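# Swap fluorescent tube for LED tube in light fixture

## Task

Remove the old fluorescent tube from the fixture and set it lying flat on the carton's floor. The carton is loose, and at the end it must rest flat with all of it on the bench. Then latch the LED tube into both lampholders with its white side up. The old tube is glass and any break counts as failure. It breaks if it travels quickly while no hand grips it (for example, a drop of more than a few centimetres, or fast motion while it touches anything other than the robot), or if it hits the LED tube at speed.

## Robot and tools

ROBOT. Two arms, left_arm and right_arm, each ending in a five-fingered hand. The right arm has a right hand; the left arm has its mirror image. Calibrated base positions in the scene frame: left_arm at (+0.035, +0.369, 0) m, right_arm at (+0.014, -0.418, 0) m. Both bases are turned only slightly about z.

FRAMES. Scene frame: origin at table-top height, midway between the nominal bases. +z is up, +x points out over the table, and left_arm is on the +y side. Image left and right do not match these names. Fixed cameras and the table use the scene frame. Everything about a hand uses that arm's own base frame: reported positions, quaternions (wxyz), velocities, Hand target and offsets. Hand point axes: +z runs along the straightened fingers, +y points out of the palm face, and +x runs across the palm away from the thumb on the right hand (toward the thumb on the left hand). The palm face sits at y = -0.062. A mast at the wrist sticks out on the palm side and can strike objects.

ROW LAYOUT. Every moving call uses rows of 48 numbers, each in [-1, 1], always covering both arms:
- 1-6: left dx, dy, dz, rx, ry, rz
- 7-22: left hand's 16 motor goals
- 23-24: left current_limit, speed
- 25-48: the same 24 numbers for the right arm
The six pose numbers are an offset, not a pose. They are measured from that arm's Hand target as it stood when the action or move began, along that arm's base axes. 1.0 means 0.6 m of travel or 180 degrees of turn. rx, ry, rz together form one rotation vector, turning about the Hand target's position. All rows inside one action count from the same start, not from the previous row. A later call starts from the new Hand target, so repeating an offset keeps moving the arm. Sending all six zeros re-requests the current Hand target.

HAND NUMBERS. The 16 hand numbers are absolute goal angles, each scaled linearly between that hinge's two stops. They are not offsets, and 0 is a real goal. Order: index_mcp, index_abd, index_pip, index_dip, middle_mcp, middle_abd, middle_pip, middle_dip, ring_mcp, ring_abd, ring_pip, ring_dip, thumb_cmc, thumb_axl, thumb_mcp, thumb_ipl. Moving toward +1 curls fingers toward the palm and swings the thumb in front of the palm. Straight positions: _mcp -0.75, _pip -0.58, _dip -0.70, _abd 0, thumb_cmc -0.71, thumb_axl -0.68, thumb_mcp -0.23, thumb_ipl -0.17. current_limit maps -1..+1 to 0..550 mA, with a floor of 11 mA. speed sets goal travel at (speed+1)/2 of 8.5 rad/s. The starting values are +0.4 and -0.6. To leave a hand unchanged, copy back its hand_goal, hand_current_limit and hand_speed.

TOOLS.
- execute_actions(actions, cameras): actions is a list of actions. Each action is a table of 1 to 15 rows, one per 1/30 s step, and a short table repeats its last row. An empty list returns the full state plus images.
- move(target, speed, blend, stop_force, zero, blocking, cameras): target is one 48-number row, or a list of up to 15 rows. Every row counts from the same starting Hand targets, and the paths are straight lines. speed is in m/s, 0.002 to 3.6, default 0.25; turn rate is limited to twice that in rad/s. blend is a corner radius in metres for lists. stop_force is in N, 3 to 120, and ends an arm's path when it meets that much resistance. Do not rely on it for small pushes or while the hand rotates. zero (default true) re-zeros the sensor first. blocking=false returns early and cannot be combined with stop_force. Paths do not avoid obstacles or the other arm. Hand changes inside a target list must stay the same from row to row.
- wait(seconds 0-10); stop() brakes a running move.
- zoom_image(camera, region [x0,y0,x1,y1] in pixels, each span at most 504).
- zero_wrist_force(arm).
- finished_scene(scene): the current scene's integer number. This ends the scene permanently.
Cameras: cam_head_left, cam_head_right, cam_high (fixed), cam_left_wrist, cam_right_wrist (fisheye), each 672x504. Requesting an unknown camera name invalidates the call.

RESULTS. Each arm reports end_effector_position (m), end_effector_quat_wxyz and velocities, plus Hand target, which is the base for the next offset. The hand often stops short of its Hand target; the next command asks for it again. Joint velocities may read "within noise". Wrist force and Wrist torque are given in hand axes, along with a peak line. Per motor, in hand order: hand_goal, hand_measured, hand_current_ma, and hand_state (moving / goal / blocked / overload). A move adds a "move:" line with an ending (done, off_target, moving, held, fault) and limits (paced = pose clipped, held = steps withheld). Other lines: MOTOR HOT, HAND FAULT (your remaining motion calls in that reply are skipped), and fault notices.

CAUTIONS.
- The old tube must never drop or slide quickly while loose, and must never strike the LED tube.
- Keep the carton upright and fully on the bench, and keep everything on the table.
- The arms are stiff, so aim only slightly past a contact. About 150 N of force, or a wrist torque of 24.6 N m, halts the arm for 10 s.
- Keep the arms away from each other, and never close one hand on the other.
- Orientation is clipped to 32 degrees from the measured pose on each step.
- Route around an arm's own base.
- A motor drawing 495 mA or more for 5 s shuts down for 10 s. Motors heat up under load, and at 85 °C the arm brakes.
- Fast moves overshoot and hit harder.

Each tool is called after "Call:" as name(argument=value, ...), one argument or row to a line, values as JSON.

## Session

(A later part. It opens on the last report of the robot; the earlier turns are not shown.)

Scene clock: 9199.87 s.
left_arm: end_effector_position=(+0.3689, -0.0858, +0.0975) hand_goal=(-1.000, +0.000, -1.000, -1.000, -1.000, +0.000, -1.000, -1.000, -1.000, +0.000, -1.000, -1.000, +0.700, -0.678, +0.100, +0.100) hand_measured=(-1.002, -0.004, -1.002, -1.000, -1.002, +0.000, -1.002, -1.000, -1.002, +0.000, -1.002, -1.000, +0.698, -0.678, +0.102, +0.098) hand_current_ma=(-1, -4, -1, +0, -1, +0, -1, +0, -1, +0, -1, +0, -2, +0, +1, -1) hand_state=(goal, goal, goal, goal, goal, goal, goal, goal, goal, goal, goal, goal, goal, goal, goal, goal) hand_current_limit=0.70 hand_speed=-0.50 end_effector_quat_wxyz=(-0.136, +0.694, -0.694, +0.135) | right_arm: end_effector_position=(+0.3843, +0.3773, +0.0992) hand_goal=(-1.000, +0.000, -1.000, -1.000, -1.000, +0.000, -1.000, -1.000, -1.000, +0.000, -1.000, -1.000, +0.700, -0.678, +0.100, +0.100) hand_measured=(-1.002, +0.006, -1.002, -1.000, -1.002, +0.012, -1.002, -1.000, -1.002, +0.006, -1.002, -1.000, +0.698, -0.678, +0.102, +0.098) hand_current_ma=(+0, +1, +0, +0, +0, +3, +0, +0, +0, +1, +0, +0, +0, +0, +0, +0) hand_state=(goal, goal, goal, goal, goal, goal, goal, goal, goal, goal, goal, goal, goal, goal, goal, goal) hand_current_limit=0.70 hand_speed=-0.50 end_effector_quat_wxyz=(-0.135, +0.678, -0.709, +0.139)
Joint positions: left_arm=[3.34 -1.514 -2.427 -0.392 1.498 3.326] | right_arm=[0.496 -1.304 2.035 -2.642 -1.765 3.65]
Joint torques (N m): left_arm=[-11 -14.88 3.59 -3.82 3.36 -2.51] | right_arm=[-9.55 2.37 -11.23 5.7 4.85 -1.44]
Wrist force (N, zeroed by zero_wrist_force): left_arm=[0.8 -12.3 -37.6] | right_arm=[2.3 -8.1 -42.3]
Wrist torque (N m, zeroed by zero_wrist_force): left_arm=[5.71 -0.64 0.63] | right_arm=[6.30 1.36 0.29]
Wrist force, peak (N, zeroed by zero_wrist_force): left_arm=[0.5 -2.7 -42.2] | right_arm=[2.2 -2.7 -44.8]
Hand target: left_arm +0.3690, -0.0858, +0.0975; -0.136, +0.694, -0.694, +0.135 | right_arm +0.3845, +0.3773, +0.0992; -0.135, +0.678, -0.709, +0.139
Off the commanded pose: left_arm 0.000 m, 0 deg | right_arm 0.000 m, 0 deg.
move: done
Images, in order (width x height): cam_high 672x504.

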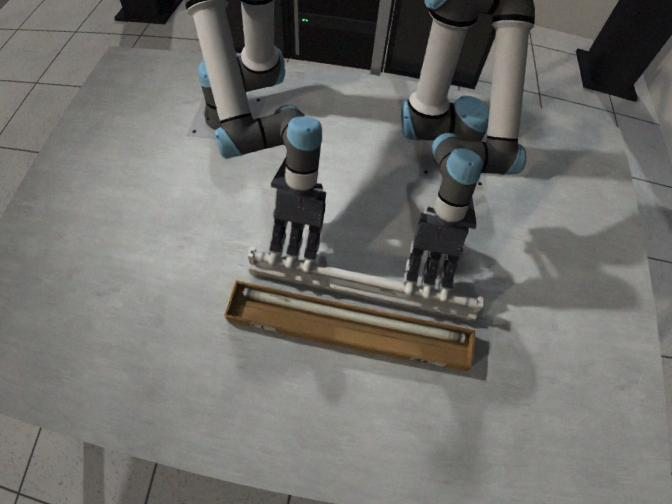

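Call:
move(
  target=[
    [0,0,0.02,0,0,0,-1,0,-1,-1,-1,0,-1,-1,-1,0,-1,-1,0.7,-0.678,0.1,0.1,0.7,-0.5,0,0,0.02,0,0,0,-1,0,-1,-1,-1,0,-1,-1,-1,0,-1,-1,0.7,-0.678,0.1,0.1,0.7,-0.5],
    [-0.02,0,0.02,0,0,0,-1,0,-1,-1,-1,0,-1,-1,-1,0,-1,-1,0.7,-0.678,0.1,0.1,0.7,-0.5,-0.02,0,0.02,0,0,0,-1,0,-1,-1,-1,0,-1,-1,-1,0,-1,-1,0.7,-0.678,0.1,0.1,0.7,-0.5],
  ],
  speed=[0.01, 0.03],
  cameras=["cam_high"],
)

Call:
zoom_image(
  camera="cam_high",
  region=[310, 250, 420, 310],
)

Call:
move(
  target=[0,0,-0.04,0,0,0,-1,0,-1,-1,-1,0,-1,-1,-1,0,-1,-1,0.7,-0.678,0.1,0.1,0.7,-0.5,0,0,-0.04,0,0,0,-1,0,-1,-1,-1,0,-1,-1,-1,0,-1,-1,0.7,-0.678,0.1,0.1,0.7,-0.5],
  speed=0.006,
  stop_force=42,
)

Scene clock: 9220.47 s.
left_arm: end_effector_position=(+0.3571, -0.0858, +0.1095) hand_goal=(-1.000, +0.000, -1.000, -1.000, -1.000, +0.000, -1.000, -1.000, -1.000, +0.000, -1.000, -1.000, +0.700, -0.678, +0.100, +0.100) hand_measured=(-0.994, -0.002, -1.000, -1.000, -0.994, +0.000, -1.000, -1.000, -0.994, +0.000, -1.000, -1.000, +0.698, -0.678, +0.102, +0.098) hand_current_ma=(+6, -2, +0, +0, +6, +0, +0, +0, +7, +0, +0, +0, -2, +0, +1, -1) hand_state=(goal, goal, goal, goal, goal, goal, goal, goal, goal, goal, goal, goal, goal, goal, goal, goal) hand_current_limit=0.70 hand_speed=-0.50 end_effector_quat_wxyz=(-0.136, +0.694, -0.694, +0.135) | right_arm: end_effector_position=(+0.3726, +0.3773, +0.1112) hand_goal=(-1.000, +0.000, -1.000, -1.000, -1.000, +0.000, -1.000, -1.000, -1.000, +0.000, -1.000, -1.000, +0.700, -0.678, +0.100, +0.100) hand_measured=(-0.994, +0.002, -1.000, -1.000, -0.994, +0.002, -1.000, -1.000, -0.994, +0.004, -1.000, -1.000, +0.698, -0.678, +0.102, +0.098) hand_current_ma=(+1, +0, +0, +0, +1, +0, +0, +0, +1, +0, +0, +0, +0, +0, +0, +0) hand_state=(goal, goal, goal, goal, goal, goal, goal, goal, goal, goal, goal, goal, goal, goal, goal, goal) hand_current_limit=0.70 hand_speed=-0.50 end_effector_quat_wxyz=(-0.135, +0.678, -0.709, +0.139)
Joint positions: left_arm=[3.347 -1.452 -2.439 -0.444 1.495 3.333] | right_arm=[0.507 -1.343 2.046 -2.612 -1.768 3.661]
Joint torques (N m): left_arm=[9.93 23.97 10.58 0.73 -2.41 2.54] | right_arm=[6.32 -36.17 -10.51 -4.15 -2.66 1.37]
Wrist force (N, zeroed by zero_wrist_force): left_arm=[0.0 0.3 -0.1] | right_arm=[0.2 0.0 0.3]
Wrist torque (N m, zeroed by zero_wrist_force): left_arm=[0.04 0.00 -0.01] | right_arm=[0.07 -0.03 -0.05]
Wrist force, peak (N, zeroed by zero_wrist_force): left_arm=[0.7 -12.7 -38.2] | right_arm=[2.4 -7.5 -42.6]
Hand target: left_arm +0.3570, -0.0858, +0.1095; -0.136, +0.694, -0.694, +0.135 | right_arm +0.3725, +0.3773, +0.1112; -0.135, +0.678, -0.709, +0.139
Off the commanded pose: left_arm 0.000 m, 0 deg | right_arm 0.000 m, 0 deg.
move: done
Images, in order (width x height): cam_high 672x504.

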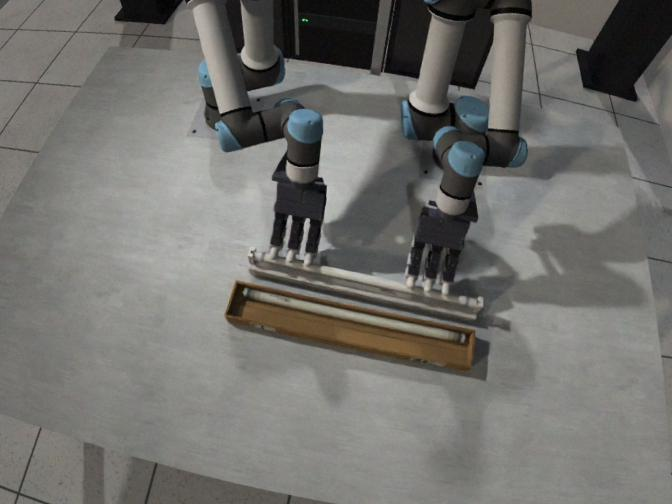

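Scaled by 4.582.

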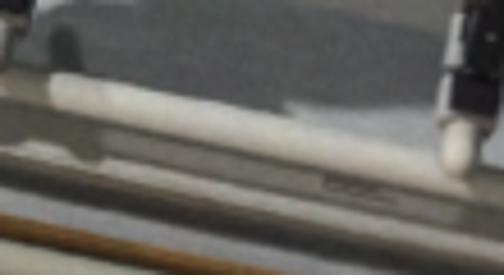

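Scene clock: 9223.77 s.
left_arm: end_effector_position=(+0.3572, -0.0857, +0.0974) hand_goal=(-1.000, +0.000, -1.000, -1.000, -1.000, +0.000, -1.000, -1.000, -1.000, +0.000, -1.000, -1.000, +0.700, -0.678, +0.100, +0.100) hand_measured=(-1.002, -0.004, -1.002, -1.000, -1.002, +0.000, -1.002, -1.000, -1.002, +0.000, -1.002, -1.000, +0.698, -0.678, +0.102, +0.098) hand_current_ma=(-2, -2, -1, +0, -2, +0, -1, +0, -1, +0, -1, +0, -2, +0, +1, -1) hand_state=(goal, goal, goal, goal, goal, goal, goal, goal, goal, goal, goal, goal, goal, goal, goal, goal) hand_current_limit=0.70 hand_speed=-0.50 end_effector_quat_wxyz=(-0.136, +0.694, -0.694, +0.135) | right_arm: end_effector_position=(+0.3726, +0.3774, +0.0991) hand_goal=(-1.000, +0.000, -1.000, -1.000, -1.000, +0.000, -1.000, -1.000, -1.000, +0.000, -1.000, -1.000, +0.700, -0.678, +0.100, +0.100) hand_measured=(-1.002, +0.006, -1.002, -1.000, -1.002, +0.006, -1.002, -1.000, -1.002, +0.006, -1.002, -1.000, +0.698, -0.678, +0.102, +0.098) hand_current_ma=(+0, +1, +0, +0, +0, +1, +0, +0, +0, +1, +0, +0, +0, +0, +0, +0) hand_state=(goal, goal, goal, goal, goal, goal, goal, goal, goal, goal, goal, goal, goal, goal, goal, goal) hand_current_limit=0.70 hand_speed=-0.50 end_effector_quat_wxyz=(-0.135, +0.678, -0.709, +0.139)
Joint positions: left_arm=[3.347 -1.483 -2.456 -0.394 1.495 3.333] | right_arm=[0.507 -1.321 2.059 -2.647 -1.769 3.661]
Joint torques (N m): left_arm=[10.46 1.81 7.52 -7.89 -0.83 2.41] | right_arm=[0.7 -10.81 -10.94 6.28 1.21 0.98]
Wrist force (N, zeroed by zero_wrist_force): left_arm=[0.4 -3.3 -44.3] | right_arm=[0.9 -9.0 -41.7]
Wrist torque (N m, zeroed by zero_wrist_force): left_arm=[6.95 -0.83 0.16] | right_arm=[6.81 1.26 -0.12]
Wrist force, peak (N, zeroed by zero_wrist_force): left_arm=[0.4 -3.7 -48.6] | right_arm=[1.5 -8.7 -46.2]
Hand target: left_arm +0.3571, -0.0857, +0.0973; -0.136, +0.694, -0.694, +0.135 (not the last commanded pose) | right_arm +0.3726, +0.3774, +0.0991; -0.135, +0.678, -0.709, +0.139 (not the last commanded pose)
Off the commanded pose: left_arm 0.012 m, 0 deg | right_arm 0.012 m, 0 deg.
move: contact (left_arm, right_arm)

Call:
move(
  target=[0.01,0,0,0,0,0,-1,0,-1,-1,-1,0,-1,-1,-1,0,-1,-1,0.7,-0.678,0.1,0.1,0.7,-0.5,0.01,0,0,0,0,0,-1,0,-1,-1,-1,0,-1,-1,-1,0,-1,-1,0.7,-0.678,0.1,0.1,0.7,-0.5],
  speed=0.015,
  cameras=["cam_high","cam_right_wrist"],
)

Call:
zoom_image(
  camera="cam_high",
  region=[310, 250, 420, 310],
)

Call:
zoom_image(
  camera="cam_right_wrist",
  region=[90, 80, 170, 160],
)

Scene clock: 9237.47 s.
left_arm: end_effector_position=(+0.3630, -0.0857, +0.0973) hand_goal=(-1.000, +0.000, -1.000, -1.000, -1.000, +0.000, -1.000, -1.000, -1.000, +0.000, -1.000, -1.000, +0.700, -0.678, +0.100, +0.100) hand_measured=(-1.002, -0.004, -1.002, -1.000, -1.002, -0.002, -1.002, -1.000, -1.002, -0.002, -1.002, -1.000, +0.698, -0.678, +0.102, +0.098) hand_current_ma=(-2, -4, -1, +0, -2, -1, -1, +0, -2, -1, -1, +0, -2, +0, +1, -1) hand_state=(goal, goal, goal, goal, goal, goal, goal, goal, goal, goal, goal, goal, goal, goal, goal, goal) hand_current_limit=0.70 hand_speed=-0.50 end_effector_quat_wxyz=(-0.136, +0.694, -0.694, +0.135) | right_arm: end_effector_position=(+0.3784, +0.3774, +0.0991) hand_goal=(-1.000, +0.000, -1.000, -1.000, -1.000, +0.000, -1.000, -1.000, -1.000, +0.000, -1.000, -1.000, +0.700, -0.678, +0.100, +0.100) hand_measured=(-1.002, +0.008, -1.002, -1.000, -1.002, +0.008, -1.002, -1.000, -1.002, +0.008, -1.002, -1.000, +0.698, -0.678, +0.102, +0.098) hand_current_ma=(+0, +2, +0, +0, +0, +2, +0, +0, +0, +2, +0, +0, +0, +0, +0, +0) hand_state=(goal, goal, goal, goal, goal, goal, goal, goal, goal, goal, goal, goal, goal, goal, goal, goal) hand_current_limit=0.70 hand_speed=-0.50 end_effector_quat_wxyz=(-0.135, +0.678, -0.709, +0.139)
Joint positions: left_arm=[3.343 -1.499 -2.442 -0.393 1.497 3.329] | right_arm=[0.502 -1.312 2.047 -2.645 -1.767 3.655]
Joint torques (N m): left_arm=[-10.29 -20.32 6.79 -3.88 3.19 -2.57] | right_arm=[-11.63 6.28 -10.68 5.94 4.9 -1.68]
Wrist force (N, zeroed by zero_wrist_force): left_arm=[0.5 -5.7 -46.5] | right_arm=[2.2 -5.3 -47.8]
Wrist torque (N m, zeroed by zero_wrist_force): left_arm=[7.08 -0.88 0.39] | right_arm=[7.23 1.53 0.38]
Wrist force, peak (N, zeroed by zero_wrist_force): left_arm=[0.4 13.5 -65.4] | right_arm=[1.7 5.1 -56.0]
Hand target: left_arm +0.3631, -0.0857, +0.0973; -0.136, +0.694, -0.694, +0.135 | right_arm +0.3786, +0.3774, +0.0991; -0.135, +0.678, -0.709, +0.139
Off the commanded pose: left_arm 0.000 m, 0 deg | right_arm 0.000 m, 0 deg.
move: done
camera_calibration:
cam_right_wrist: T_world_to_cam=[[-0.534211, 0.820097, -0.205082, -0.0547117], [0.265365, 0.393022, 0.880406, -0.383421], [0.802621, 0.415901, -0.427582, -0.288095], [0, 0, 0, 1]] pos_world=[0.30375, 0.315381, 0.203162]
Images, in order (width x height): cam_high 672x504, cam_right_wrist 672x504.

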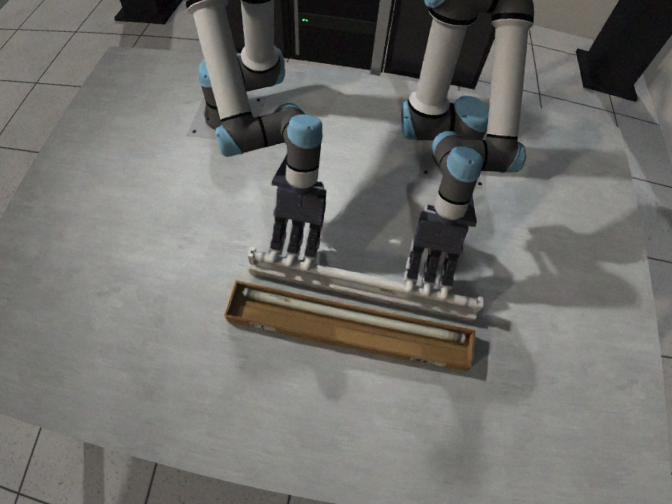

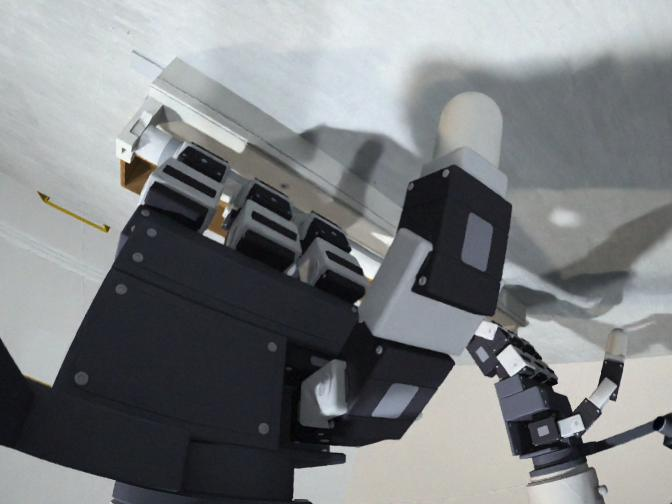

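Scaled by 4.582.

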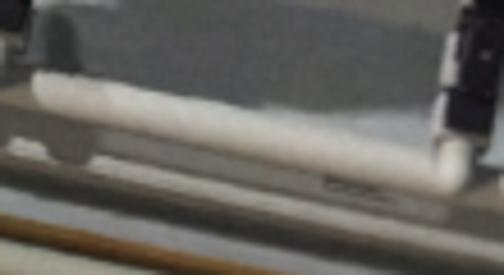

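Scaled by 6.300 from the camera's 672x504 image, which has a finer 960x720 frame.

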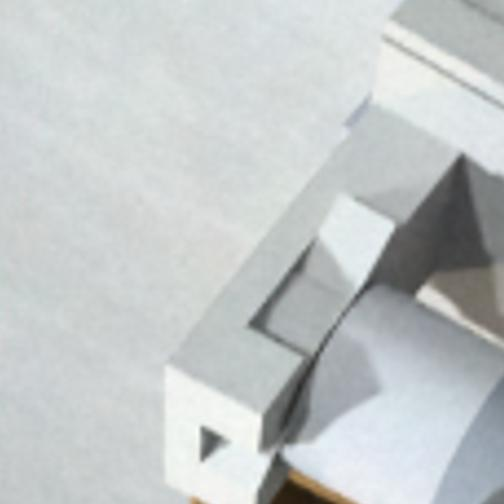

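Call:
move(
  target=[0.005,0,0,0,0,0,-1,0,-1,-1,-1,0,-1,-1,-1,0,-1,-1,0.7,-0.678,0.1,0.1,0.7,-0.5,0.005,0,0,0,0,0,-1,0,-1,-1,-1,0,-1,-1,-1,0,-1,-1,0.7,-0.678,0.1,0.1,0.7,-0.5],
  speed=0.015,
)

Call:
move(
  target=[0,0,0.2,0,0,0,-1,0,-1,-1,-1,0,-1,-1,-1,0,-1,-1,0.7,-0.678,0.1,0.1,0.7,-0.5,0,0,0.2,0,0,0,-1,0,-1,-1,-1,0,-1,-1,-1,0,-1,-1,0.7,-0.678,0.1,0.1,0.7,-0.5],
  speed=0.03,
  cameras=["cam_high","cam_right_wrist","cam_left_wrist"],
)

Call:
zoom_image(
  camera="cam_high",
  region=[310, 250, 420, 310],
)

Call:
zoom_image(
  camera="cam_high",
  region=[440, 275, 500, 325],
)

Call:
zoom_image(
  camera="cam_high",
  region=[240, 235, 300, 285],
)

Scene clock: 9256.37 s.
left_arm: end_effector_position=(+0.3660, -0.0857, +0.0973) hand_goal=(-1.000, +0.000, -1.000, -1.000, -1.000, +0.000, -1.000, -1.000, -1.000, +0.000, -1.000, -1.000, +0.700, -0.678, +0.100, +0.100) hand_measured=(-1.002, -0.004, -1.002, -1.000, -1.002, -0.002, -1.002, -1.000, -1.002, -0.002, -1.002, -1.000, +0.698, -0.678, +0.102, +0.098) hand_current_ma=(-2, -4, -1, +0, -2, -1, -1, +0, -2, -1, -1, +0, -2, +0, +1, -1) hand_state=(goal, goal, goal, goal, goal, goal, goal, goal, goal, goal, goal, goal, goal, goal, goal, goal) hand_current_limit=0.70 hand_speed=-0.50 end_effector_quat_wxyz=(-0.136, +0.694, -0.694, +0.135) | right_arm: end_effector_position=(+0.3814, +0.3774, +0.0990) hand_goal=(-1.000, +0.000, -1.000, -1.000, -1.000, +0.000, -1.000, -1.000, -1.000, +0.000, -1.000, -1.000, +0.700, -0.678, +0.100, +0.100) hand_measured=(-1.002, +0.010, -1.002, -1.000, -1.002, +0.010, -1.002, -1.000, -1.002, +0.012, -1.002, -1.000, +0.698, -0.678, +0.102, +0.098) hand_current_ma=(+0, +3, +0, +0, +0, +3, +0, +0, +0, +3, +0, +0, +0, +0, +0, +0) hand_state=(goal, goal, goal, goal, goal, goal, goal, goal, goal, goal, goal, goal, goal, goal, goal, goal) hand_current_limit=0.70 hand_speed=-0.50 end_effector_quat_wxyz=(-0.135, +0.678, -0.709, +0.139)
Joint positions: left_arm=[3.341 -1.507 -2.435 -0.392 1.497 3.328] | right_arm=[0.499 -1.308 2.041 -2.644 -1.766 3.652]
Joint torques (N m): left_arm=[-10.4 -19.7 8.9 -3.11 2.52 -2.53] | right_arm=[-14.34 6.83 -12.72 5.06 4.08 -1.25]
Wrist force (N, zeroed by zero_wrist_force): left_arm=[0.1 5.5 -56.7] | right_arm=[1.9 1.6 -55.0]
Wrist torque (N m, zeroed by zero_wrist_force): left_arm=[8.19 -1.13 0.08] | right_arm=[7.82 1.69 0.52]
Wrist force, peak (N, zeroed by zero_wrist_force): left_arm=[-0.1 12.7 -66.1] | right_arm=[2.2 5.9 -60.2]
Hand target: left_arm +0.3661, -0.0857, +0.0973; -0.136, +0.694, -0.694, +0.135 | right_arm +0.3816, +0.3774, +0.0991; -0.135, +0.678, -0.709, +0.139
Off the commanded pose: left_arm 0.000 m, 0 deg | right_arm 0.000 m, 0 deg.
move: done

Scene clock: 9260.83 s.
left_arm: end_effector_position=(+0.3661, -0.0858, +0.2172) hand_goal=(-1.000, +0.000, -1.000, -1.000, -1.000, +0.000, -1.000, -1.000, -1.000, +0.000, -1.000, -1.000, +0.700, -0.678, +0.100, +0.100) hand_measured=(-0.994, -0.002, -1.000, -1.000, -0.996, +0.000, -1.000, -1.000, -0.994, +0.000, -1.000, -1.000, +0.698, -0.678, +0.102, +0.098) hand_current_ma=(+6, -2, +0, +0, +6, +0, +0, +0, +7, +0, +0, +0, -2, +0, +1, -1) hand_state=(goal, goal, goal, goal, goal, goal, goal, goal, goal, goal, goal, goal, goal, goal, goal, goal) hand_current_limit=0.70 hand_speed=-0.50 end_effector_quat_wxyz=(-0.136, +0.694, -0.694, +0.135) | right_arm: end_effector_position=(+0.3816, +0.3774, +0.2189) hand_goal=(-1.000, +0.000, -1.000, -1.000, -1.000, +0.000, -1.000, -1.000, -1.000, +0.000, -1.000, -1.000, +0.700, -0.678, +0.100, +0.100) hand_measured=(-0.994, +0.002, -1.000, -1.000, -0.994, +0.002, -1.000, -1.000, -0.994, +0.004, -1.000, -1.000, +0.698, -0.678, +0.102, +0.098) hand_current_ma=(+1, +0, +0, +0, +1, +0, +0, +0, +1, +0, +0, +0, +0, +0, +0, +0) hand_state=(goal, goal, goal, goal, goal, goal, goal, goal, goal, goal, goal, goal, goal, goal, goal, goal) hand_current_limit=0.70 hand_speed=-0.50 end_effector_quat_wxyz=(-0.135, +0.678, -0.709, +0.139)
Joint positions: left_arm=[3.341 -1.29 -2.233 -0.811 1.497 3.328] | right_arm=[0.499 -1.472 1.879 -2.317 -1.766 3.652]
Joint torques (N m): left_arm=[8.25 19.49 29.24 1.2 -2.15 1.57] | right_arm=[4.14 -34.8 -34.52 -1.55 -2.16 -0.93]
Wrist force (N, zeroed by zero_wrist_force): left_arm=[-0.1 0.3 0.1] | right_arm=[0.1 0.1 0.6]
Wrist torque (N m, zeroed by zero_wrist_force): left_arm=[0.02 0.02 0.12] | right_arm=[0.08 -0.02 0.14]
Wrist force, peak (N, zeroed by zero_wrist_force): left_arm=[0.1 6.2 -57.5] | right_arm=[1.7 2.0 -54.0]
Hand target: left_arm +0.3661, -0.0857, +0.2173; -0.136, +0.694, -0.694, +0.135 | right_arm +0.3816, +0.3774, +0.2191; -0.135, +0.678, -0.709, +0.139
Off the commanded pose: left_arm 0.000 m, 0 deg | right_arm 0.000 m, 0 deg.
move: done
camera_calibration:
cam_left_wrist: T_world_to_cam=[[0.609248, 0.758957, 0.229783, -0.235311], [0.19547, -0.424567, 0.884044, -0.347179], [0.76851, -0.493687, -0.40702, -0.113139], [0, 0, 0, 1]] pos_world=[0.298174, -0.0246648, 0.314942]
cam_right_wrist: T_world_to_cam=[[-0.534211, 0.820097, -0.205082, -0.0284334], [0.265365, 0.393022, 0.880406, -0.489743], [0.802621, 0.415901, -0.427582, -0.239439], [0, 0, 0, 1]] pos_world=[0.30695, 0.315381, 0.322962]
Images, in order (width x height): cam_high 672x504, cam_left_wrist 672x504, cam_right_wrist 672x504.

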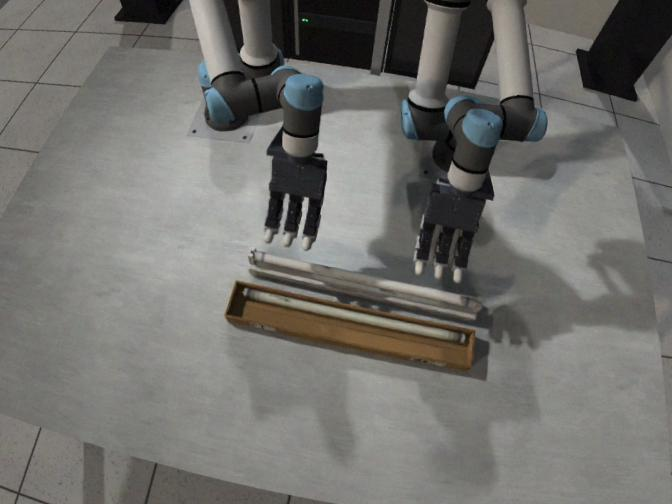

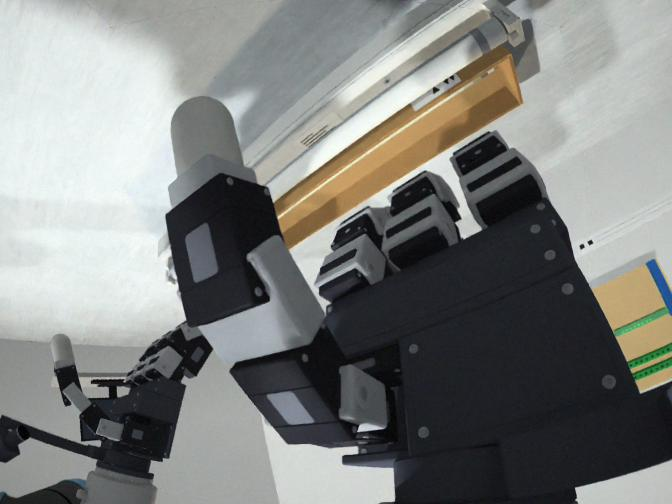

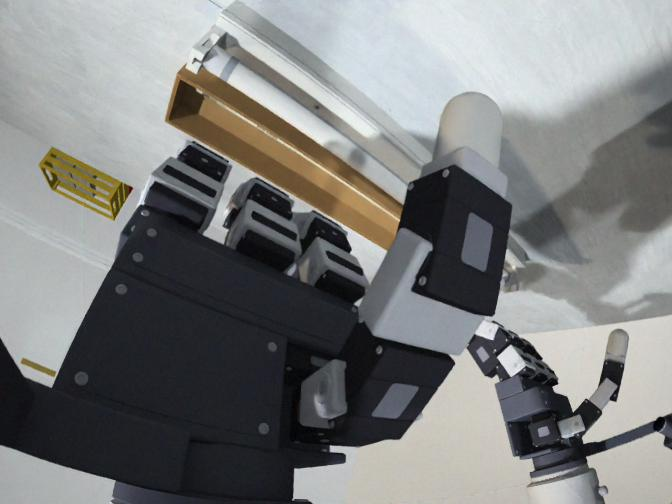

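Scaled by 4.582.

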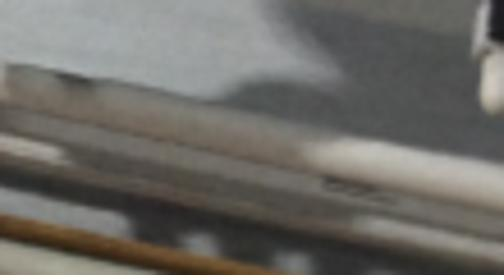

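Scaled by 8.400.

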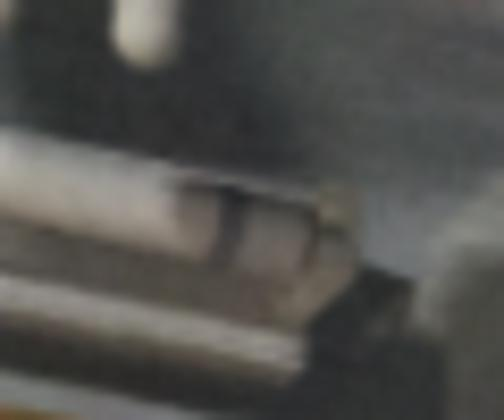

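Scaled by 8.400.

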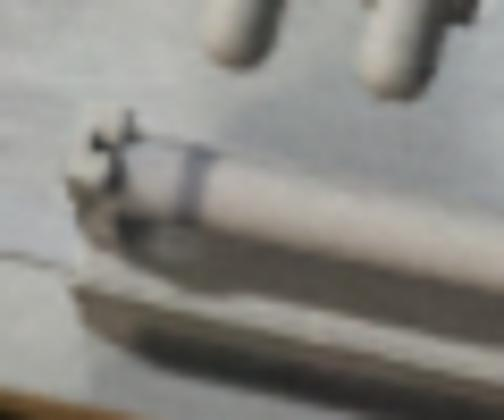

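Call:
zoom_image(
  camera="cam_left_wrist",
  region=[340, 0, 540, 160],
)

Call:
zoom_image(
  camera="cam_right_wrist",
  region=[170, 0, 370, 160],
)

Call:
zoom_image(
  camera="cam_right_wrist",
  region=[180, 20, 240, 80],
)

Call:
zoom_image(
  camera="cam_left_wrist",
  region=[470, 0, 540, 60],
)

Scaled by 2.520 from the camera's 672x504 image, which has a finer 960x720 frame.

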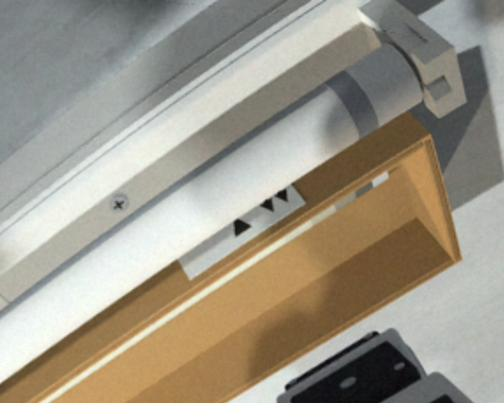

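Scaled by 2.520 from the camera's 672x504 image, which has a finer 960x720 frame.

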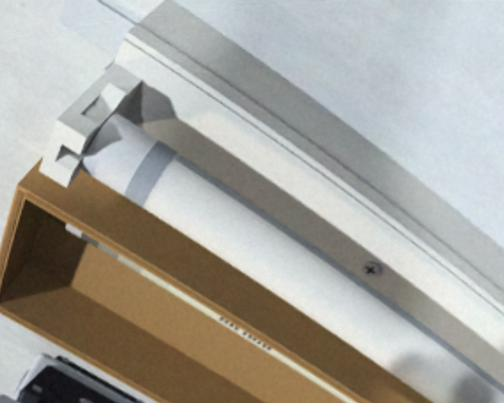

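Scaled by 8.400 from the camera's 672x504 image, which has a finer 960x720 frame.

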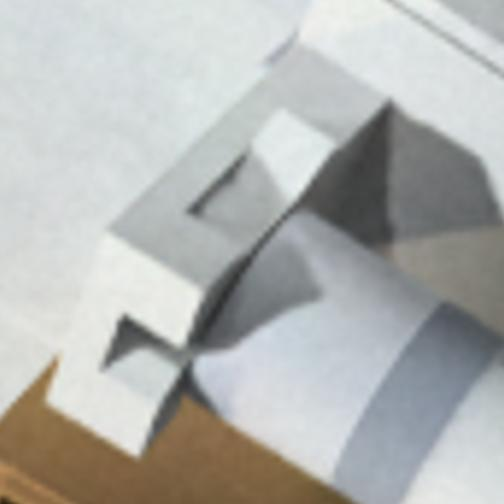

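Scaled by 7.200 from the camera's 672x504 image, which has a finer 960x720 frame.

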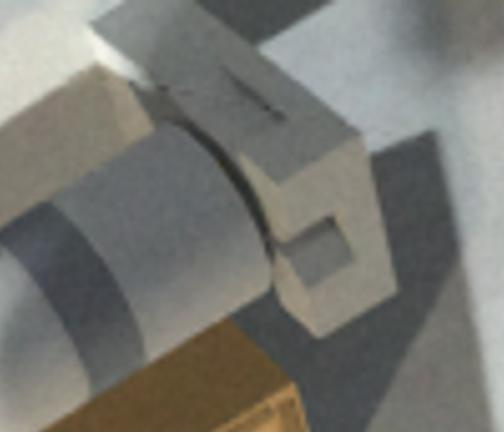

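Call:
zoom_image(
  camera="cam_right_wrist",
  region=[240, 60, 320, 130],
)

Call:
zoom_image(
  camera="cam_left_wrist",
  region=[390, 40, 470, 110],
)

Scaled by 6.300 from the camera's 672x504 image, which has a finer 960x720 frame.

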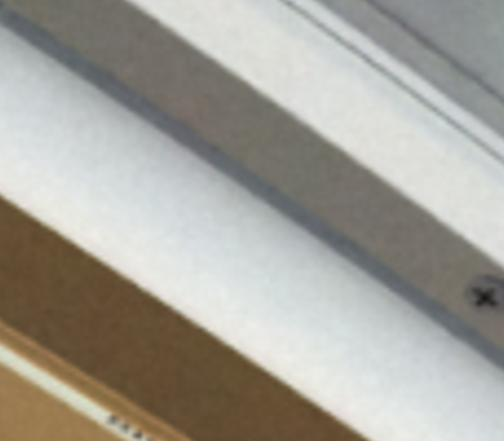

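Scaled by 6.300 from the camera's 672x504 image, which has a finer 960x720 frame.

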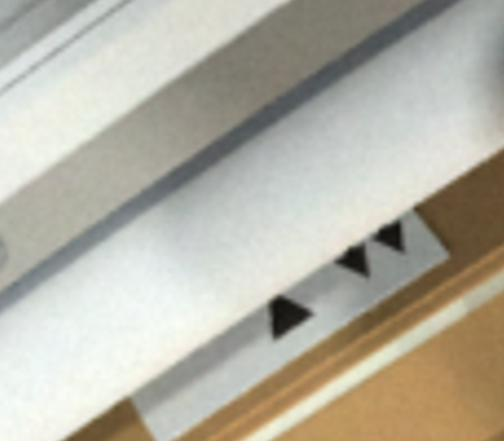

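Call:
move(
  target=[
    [-0.012,0,-0.17,0,0,0,-1,0,-1,-1,-1,0,-1,-1,-1,0,-1,-1,0.7,-0.678,0.1,0.1,0.7,-0.5,-0.012,0,-0.17,0,0,0,-1,0,-1,-1,-1,0,-1,-1,-1,0,-1,-1,0.7,-0.678,0.1,0.1,0.7,-0.5],
    [-0.012,0,-0.187,0,0,0,-1,0,-1,-1,-1,0,-1,-1,-1,0,-1,-1,0.7,-0.678,0.1,0.1,0.7,-0.5,-0.012,0,-0.187,0,0,0,-1,0,-1,-1,-1,0,-1,-1,-1,0,-1,-1,0.7,-0.678,0.1,0.1,0.7,-0.5],
  ],
  speed=[0.06, 0.02],
)

Call:
move(
  target=[0,0,-0.04,0,0,0,-1,0,-1,-1,-1,0,-1,-1,-1,0,-1,-1,0.7,-0.678,0.1,0.1,0.7,-0.5,0,0,-0.04,0,0,0,-1,0,-1,-1,-1,0,-1,-1,-1,0,-1,-1,0.7,-0.678,0.1,0.1,0.7,-0.5],
  speed=0.006,
  stop_force=42,
)

Call:
move(
  target=[0.005,0,0,0,0,0,-1,0,-1,-1,-1,0,-1,-1,-1,0,-1,-1,0.7,-0.678,0.1,0.1,0.7,-0.5,0.005,0,0,0,0,0,-1,0,-1,-1,-1,0,-1,-1,-1,0,-1,-1,0.7,-0.678,0.1,0.1,0.7,-0.5],
  speed=0.015,
)

Call:
move(
  target=[0.0033,0,0,0,0,0,-1,0,-1,-1,-1,0,-1,-1,-1,0,-1,-1,0.7,-0.678,0.1,0.1,0.7,-0.5,0.0033,0,0,0,0,0,-1,0,-1,-1,-1,0,-1,-1,-1,0,-1,-1,0.7,-0.678,0.1,0.1,0.7,-0.5],
  speed=0.015,
)

Scene clock: 9342.93 s.
left_arm: end_effector_position=(+0.3589, -0.0857, +0.1052) hand_goal=(-1.000, +0.000, -1.000, -1.000, -1.000, +0.000, -1.000, -1.000, -1.000, +0.000, -1.000, -1.000, +0.700, -0.678, +0.100, +0.100) hand_measured=(-0.994, -0.002, -1.000, -1.000, -0.994, +0.000, -1.000, -1.000, -0.994, +0.000, -1.000, -1.000, +0.698, -0.678, +0.102, +0.098) hand_current_ma=(+6, -2, +0, +0, +6, +0, +0, +0, +7, +0, +0, +0, -2, +0, +1, -1) hand_state=(goal, goal, goal, goal, goal, goal, goal, goal, goal, goal, goal, goal, goal, goal, goal, goal) hand_current_limit=0.70 hand_speed=-0.50 end_effector_quat_wxyz=(-0.136, +0.694, -0.694, +0.135) | right_arm: end_effector_position=(+0.3744, +0.3774, +0.1069) hand_goal=(-1.000, +0.000, -1.000, -1.000, -1.000, +0.000, -1.000, -1.000, -1.000, +0.000, -1.000, -1.000, +0.700, -0.678, +0.100, +0.100) hand_measured=(-0.994, +0.002, -1.000, -1.000, -0.994, +0.002, -1.000, -1.000, -0.994, +0.004, -1.000, -1.000, +0.698, -0.678, +0.102, +0.098) hand_current_ma=(+1, +0, +0, +0, +1, +0, +0, +0, +1, +0, +0, +0, +0, +0, +0, +0) hand_state=(goal, goal, goal, goal, goal, goal, goal, goal, goal, goal, goal, goal, goal, goal, goal, goal) hand_current_limit=0.70 hand_speed=-0.50 end_effector_quat_wxyz=(-0.135, +0.678, -0.709, +0.139)
Joint positions: left_arm=[3.346 -1.467 -2.441 -0.425 1.496 3.332] | right_arm=[0.506 -1.332 2.047 -2.624 -1.768 3.659]
Joint torques (N m): left_arm=[-10.34 5.51 11.3 5.46 0.47 -1.75] | right_arm=[6.64 -22.04 -10.01 -4.12 -2.46 1.09]
Wrist force (N, zeroed by zero_wrist_force): left_arm=[0.0 0.4 0.0] | right_arm=[0.1 -0.3 0.3]
Wrist torque (N m, zeroed by zero_wrist_force): left_arm=[0.04 0.01 -0.01] | right_arm=[0.03 -0.01 -0.07]
Wrist force, peak (N, zeroed by zero_wrist_force): left_arm=[-0.1 0.5 0.3] | right_arm=[0.1 0.4 0.9]
Hand target: left_arm +0.3589, -0.0857, +0.1051; -0.136, +0.694, -0.694, +0.135 | right_arm +0.3744, +0.3774, +0.1069; -0.135, +0.678, -0.709, +0.139
Off the commanded pose: left_arm 0.000 m, 0 deg | right_arm 0.000 m, 0 deg.
move: done

Scene clock: 9345.47 s.
left_arm: end_effector_position=(+0.3590, -0.0857, +0.0979) hand_goal=(-1.000, +0.000, -1.000, -1.000, -1.000, +0.000, -1.000, -1.000, -1.000, +0.000, -1.000, -1.000, +0.700, -0.678, +0.100, +0.100) hand_measured=(-1.002, -0.002, -1.002, -1.000, -1.002, +0.000, -1.002, -1.000, -1.002, +0.000, -1.002, -1.000, +0.698, -0.678, +0.102, +0.098) hand_current_ma=(-1, -2, -1, +0, -1, +0, -1, +0, -1, +0, -1, +0, -2, +0, +1, -1) hand_state=(goal, goal, goal, goal, goal, goal, goal, goal, goal, goal, goal, goal, goal, goal, goal, goal) hand_current_limit=0.70 hand_speed=-0.50 end_effector_quat_wxyz=(-0.136, +0.694, -0.694, +0.135) | right_arm: end_effector_position=(+0.3744, +0.3774, +0.0995) hand_goal=(-1.000, +0.000, -1.000, -1.000, -1.000, +0.000, -1.000, -1.000, -1.000, +0.000, -1.000, -1.000, +0.700, -0.678, +0.100, +0.100) hand_measured=(-1.002, +0.006, -1.002, -1.000, -1.002, +0.006, -1.002, -1.000, -1.002, +0.006, -1.002, -1.000, +0.698, -0.678, +0.102, +0.098) hand_current_ma=(+0, +1, +0, +0, +0, +1, +0, +0, +0, +1, +0, +0, +0, +0, +0, +0) hand_state=(goal, goal, goal, goal, goal, goal, goal, goal, goal, goal, goal, goal, goal, goal, goal, goal) hand_current_limit=0.70 hand_speed=-0.50 end_effector_quat_wxyz=(-0.135, +0.678, -0.709, +0.139)
Joint positions: left_arm=[3.346 -1.486 -2.451 -0.396 1.496 3.332] | right_arm=[0.506 -1.319 2.055 -2.645 -1.768 3.659]
Joint torques (N m): left_arm=[-6.76 1.48 12.4 -5.18 1.72 -1.51] | right_arm=[-2.5 -12.5 -15.83 3.85 -0.4 0.48]
Wrist force (N, zeroed by zero_wrist_force): left_arm=[0.5 9.5 -49.4] | right_arm=[1.0 -0.2 -42.4]
Wrist torque (N m, zeroed by zero_wrist_force): left_arm=[7.33 -1.06 -0.18] | right_arm=[6.36 1.23 0.09]
Wrist force, peak (N, zeroed by zero_wrist_force): left_arm=[0.3 12.0 -55.2] | right_arm=[1.4 1.8 -48.4]
Hand target: left_arm +0.3590, -0.0857, +0.0979; -0.136, +0.694, -0.694, +0.135 (not the last commanded pose) | right_arm +0.3744, +0.3774, +0.0995; -0.135, +0.678, -0.709, +0.139 (not the last commanded pose)
Off the commanded pose: left_arm 0.017 m, 0 deg | right_arm 0.017 m, 0 deg.
move: contact (left_arm, right_arm)

Scene clock: 9346.20 s.
left_arm: end_effector_position=(+0.3619, -0.0857, +0.0979) hand_goal=(-1.000, +0.000, -1.000, -1.000, -1.000, +0.000, -1.000, -1.000, -1.000, +0.000, -1.000, -1.000, +0.700, -0.678, +0.100, +0.100) hand_measured=(-1.002, -0.002, -1.002, -1.000, -1.002, +0.000, -1.002, -1.000, -1.002, +0.000, -1.002, -1.000, +0.698, -0.678, +0.102, +0.098) hand_current_ma=(-1, -2, -1, +0, -1, +0, -1, +0, -1, +0, -1, +0, -2, +0, +1, -1) hand_state=(goal, goal, goal, goal, goal, goal, goal, goal, goal, goal, goal, goal, goal, goal, goal, goal) hand_current_limit=0.70 hand_speed=-0.50 end_effector_quat_wxyz=(-0.136, +0.694, -0.694, +0.135) end_effector_velocity=(+0.004, +0.001, +0.001) end_effector_angular_velocity=(+0.002, -0.009, -0.001) | right_arm: end_effector_position=(+0.3773, +0.3774, +0.0995) hand_goal=(-1.000, +0.000, -1.000, -1.000, -1.000, +0.000, -1.000, -1.000, -1.000, +0.000, -1.000, -1.000, +0.700, -0.678, +0.100, +0.100) hand_measured=(-1.002, +0.006, -1.002, -1.000, -1.002, +0.006, -1.002, -1.000, -1.002, +0.006, -1.002, -1.000, +0.698, -0.678, +0.102, +0.098) hand_current_ma=(+0, +1, +0, +0, +0, +1, +0, +0, +0, +1, +0, +0, +0, +0, +0, +0) hand_state=(goal, goal, goal, goal, goal, goal, goal, goal, goal, goal, goal, goal, goal, goal, goal, goal) hand_current_limit=0.70 hand_speed=-0.50 end_effector_quat_wxyz=(-0.135, +0.678, -0.709, +0.139)
Joint positions: left_arm=[3.344 -1.494 -2.444 -0.394 1.496 3.33] | right_arm=[0.503 -1.315 2.049 -2.645 -1.767 3.656]
Joint velocities: left_arm=[-0.001 -0.006 0.005 0.011 0 0] | right_arm=[within noise]
Joint torques (N m): left_arm=[-10.41 -2.52 2.53 -3.44 2.47 -2.47] | right_arm=[-0.41 -9.49 -7.93 4.34 4.09 -1.33]
Wrist force (N, zeroed by zero_wrist_force): left_arm=[0.6 -7.6 -33.4] | right_arm=[0.1 -9.7 -34.1]
Wrist torque (N m, zeroed by zero_wrist_force): left_arm=[5.27 -0.68 0.37] | right_arm=[5.52 1.09 -0.03]
Wrist force, peak (N, zeroed by zero_wrist_force): left_arm=[0.2 15.6 -56.8] | right_arm=[1.4 5.5 -49.5]
Hand target: left_arm +0.3620, -0.0857, +0.0979; -0.136, +0.694, -0.694, +0.135 | right_arm +0.3774, +0.3774, +0.0995; -0.135, +0.678, -0.709, +0.139
Off the commanded pose: left_arm 0.000 m, 0 deg | right_arm 0.000 m, 0 deg.
move: done

Scene clock: 9346.90 s.
left_arm: end_effector_position=(+0.3639, -0.0857, +0.0979) hand_goal=(-1.000, +0.000, -1.000, -1.000, -1.000, +0.000, -1.000, -1.000, -1.000, +0.000, -1.000, -1.000, +0.700, -0.678, +0.100, +0.100) hand_measured=(-1.002, -0.004, -1.002, -1.000, -1.002, -0.002, -1.002, -1.000, -1.002, -0.002, -1.002, -1.000, +0.698, -0.678, +0.102, +0.098) hand_current_ma=(-1, -2, -1, +0, -1, -1, -1, +0, -1, -1, -1, +0, -2, +0, +1, -1) hand_state=(goal, goal, goal, goal, goal, goal, goal, goal, goal, goal, goal, goal, goal, goal, goal, goal) hand_current_limit=0.70 hand_speed=-0.50 end_effector_quat_wxyz=(-0.136, +0.694, -0.694, +0.135) | right_arm: end_effector_position=(+0.3793, +0.3774, +0.0995) hand_goal=(-1.000, +0.000, -1.000, -1.000, -1.000, +0.000, -1.000, -1.000, -1.000, +0.000, -1.000, -1.000, +0.700, -0.678, +0.100, +0.100) hand_measured=(-1.002, +0.006, -1.002, -1.000, -1.002, +0.006, -1.002, -1.000, -1.002, +0.006, -1.002, -1.000, +0.698, -0.678, +0.102, +0.098) hand_current_ma=(+0, +1, +0, +0, +0, +1, +0, +0, +0, +1, +0, +0, +0, +0, +0, +0) hand_state=(goal, goal, goal, goal, goal, goal, goal, goal, goal, goal, goal, goal, goal, goal, goal, goal) hand_current_limit=0.70 hand_speed=-0.50 end_effector_quat_wxyz=(-0.135, +0.678, -0.709, +0.139)
Joint positions: left_arm=[3.343 -1.5 -2.44 -0.394 1.497 3.329] | right_arm=[0.501 -1.312 2.045 -2.644 -1.766 3.654]
Joint torques (N m): left_arm=[-11.02 -10.37 10.98 -1.67 3.07 -2.38] | right_arm=[-8.82 -0.88 -14.83 4.56 4.7 -1.2]
Wrist force (N, zeroed by zero_wrist_force): left_arm=[0.7 -8.2 -30.5] | right_arm=[1.7 -9.3 -32.8]
Wrist torque (N m, zeroed by zero_wrist_force): left_arm=[4.75 -0.53 0.46] | right_arm=[5.18 1.09 0.19]
Wrist force, peak (N, zeroed by zero_wrist_force): left_arm=[0.8 -7.4 -31.5] | right_arm=[1.7 -8.7 -33.6]
Hand target: left_arm +0.3640, -0.0857, +0.0979; -0.136, +0.694, -0.694, +0.135 | right_arm +0.3794, +0.3774, +0.0995; -0.135, +0.678, -0.709, +0.139
Off the commanded pose: left_arm 0.000 m, 0 deg | right_arm 0.000 m, 0 deg.
move: done

Call:
move(
  target=[0,0,0.2,0,0,0,-1,0,-1,-1,-1,0,-1,-1,-1,0,-1,-1,0.7,-0.678,0.1,0.1,0.7,-0.5,0,0,0.2,0,0,0,-1,0,-1,-1,-1,0,-1,-1,-1,0,-1,-1,0.7,-0.678,0.1,0.1,0.7,-0.5],
  speed=0.04,
  cameras=["cam_high","cam_right_wrist","cam_left_wrist"],
)

Call:
zoom_image(
  camera="cam_right_wrist",
  region=[240, 60, 320, 130],
)

Call:
zoom_image(
  camera="cam_left_wrist",
  region=[390, 40, 470, 110],
)

Scene clock: 9361.33 s.
left_arm: end_effector_position=(+0.3640, -0.0857, +0.2178) hand_goal=(-1.000, +0.000, -1.000, -1.000, -1.000, +0.000, -1.000, -1.000, -1.000, +0.000, -1.000, -1.000, +0.700, -0.678, +0.100, +0.100) hand_measured=(-0.994, -0.002, -1.000, -1.000, -0.994, -0.002, -1.000, -1.000, -0.994, -0.002, -1.000, -1.000, +0.698, -0.678, +0.102, +0.098) hand_current_ma=(+6, -2, +0, +0, +6, -1, +0, +0, +7, -1, +0, +0, -2, +0, +1, -1) hand_state=(goal, goal, goal, goal, goal, goal, goal, goal, goal, goal, goal, goal, goal, goal, goal, goal) hand_current_limit=0.70 hand_speed=-0.50 end_effector_quat_wxyz=(-0.136, +0.694, -0.694, +0.135) | right_arm: end_effector_position=(+0.3794, +0.3774, +0.2194) hand_goal=(-1.000, +0.000, -1.000, -1.000, -1.000, +0.000, -1.000, -1.000, -1.000, +0.000, -1.000, -1.000, +0.700, -0.678, +0.100, +0.100) hand_measured=(-0.994, +0.002, -1.000, -1.000, -0.994, +0.002, -1.000, -1.000, -0.994, +0.004, -1.000, -1.000, +0.698, -0.678, +0.102, +0.098) hand_current_ma=(+1, +0, +0, +0, +1, +0, +0, +0, +1, +0, +0, +0, +0, +0, +0, +0) hand_state=(goal, goal, goal, goal, goal, goal, goal, goal, goal, goal, goal, goal, goal, goal, goal, goal) hand_current_limit=0.70 hand_speed=-0.50 end_effector_quat_wxyz=(-0.135, +0.678, -0.709, +0.139)
Joint positions: left_arm=[3.343 -1.283 -2.236 -0.815 1.497 3.329] | right_arm=[0.501 -1.477 1.883 -2.317 -1.766 3.654]
Joint torques (N m): left_arm=[8.92 19.67 31.4 0.78 -2.19 1.77] | right_arm=[3.88 -33.55 -35.22 -1.4 -2.33 -0.71]
Wrist force (N, zeroed by zero_wrist_force): left_arm=[0.2 0.3 -0.2] | right_arm=[0.1 0.0 0.4]
Wrist torque (N m, zeroed by zero_wrist_force): left_arm=[0.05 -0.03 0.15] | right_arm=[0.09 -0.03 0.15]
Wrist force, peak (N, zeroed by zero_wrist_force): left_arm=[0.6 -7.4 -31.0] | right_arm=[1.7 -9.1 -33.1]
Hand target: left_arm +0.3640, -0.0857, +0.2179; -0.136, +0.694, -0.694, +0.135 | right_arm +0.3794, +0.3774, +0.2195; -0.135, +0.678, -0.709, +0.139
Off the commanded pose: left_arm 0.000 m, 0 deg | right_arm 0.000 m, 0 deg.
move: done
camera_calibration:
cam_left_wrist: T_world_to_cam=[[0.609095, 0.758978, 0.230121, -0.23417], [0.195109, -0.424634, 0.884092, -0.34719], [0.768723, -0.493598, -0.406726, -0.111358], [0, 0, 0, 1]] pos_world=[0.295975, -0.0246645, 0.315543]
cam_right_wrist: T_world_to_cam=[[-0.534127, 0.820139, -0.205135, -0.0295483], [0.265004, 0.392844, 0.880594, -0.489405], [0.802796, 0.415988, -0.427169, -0.237717], [0, 0, 0, 1]] pos_world=[0.30475, 0.315381, 0.323361]
Images, in order (width x height): cam_high 672x504, cam_left_wrist 672x504, cam_right_wrist 672x504.

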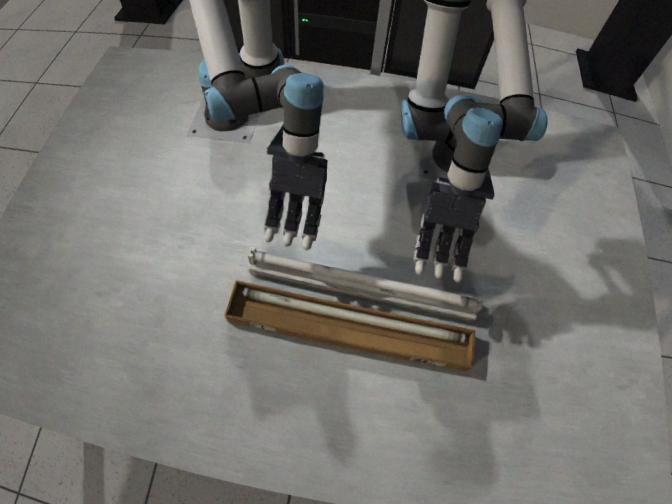

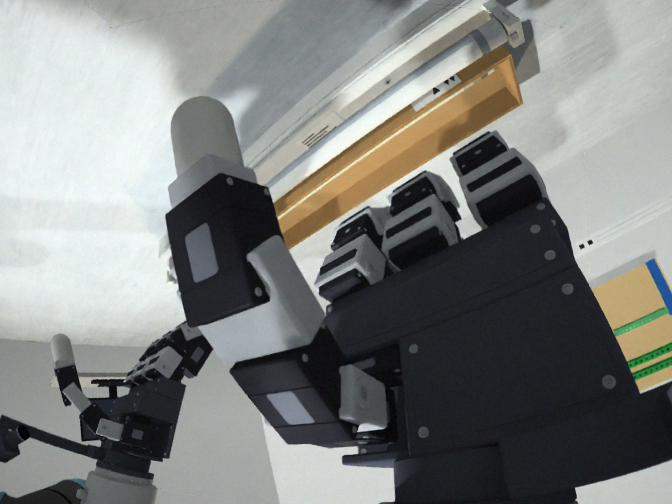

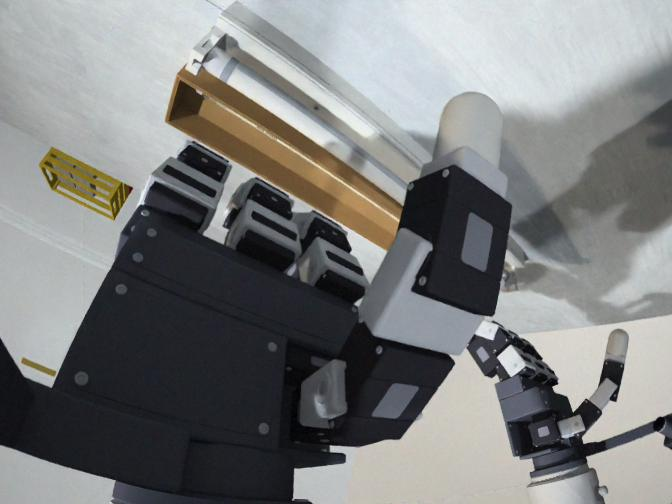

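Scaled by 6.300 from the camera's 672x504 image, which has a finer 960x720 frame.

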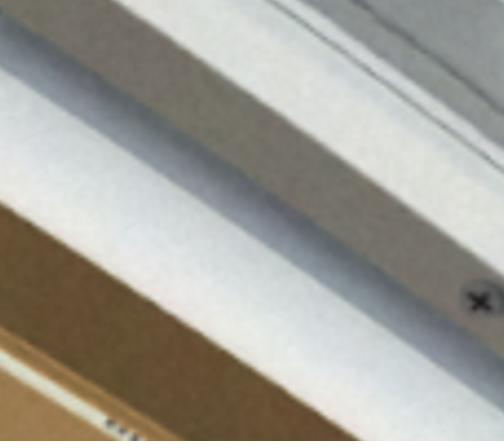

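Scaled by 6.300 from the camera's 672x504 image, which has a finer 960x720 frame.

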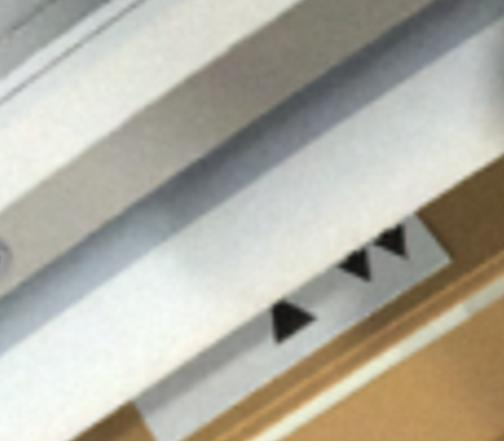

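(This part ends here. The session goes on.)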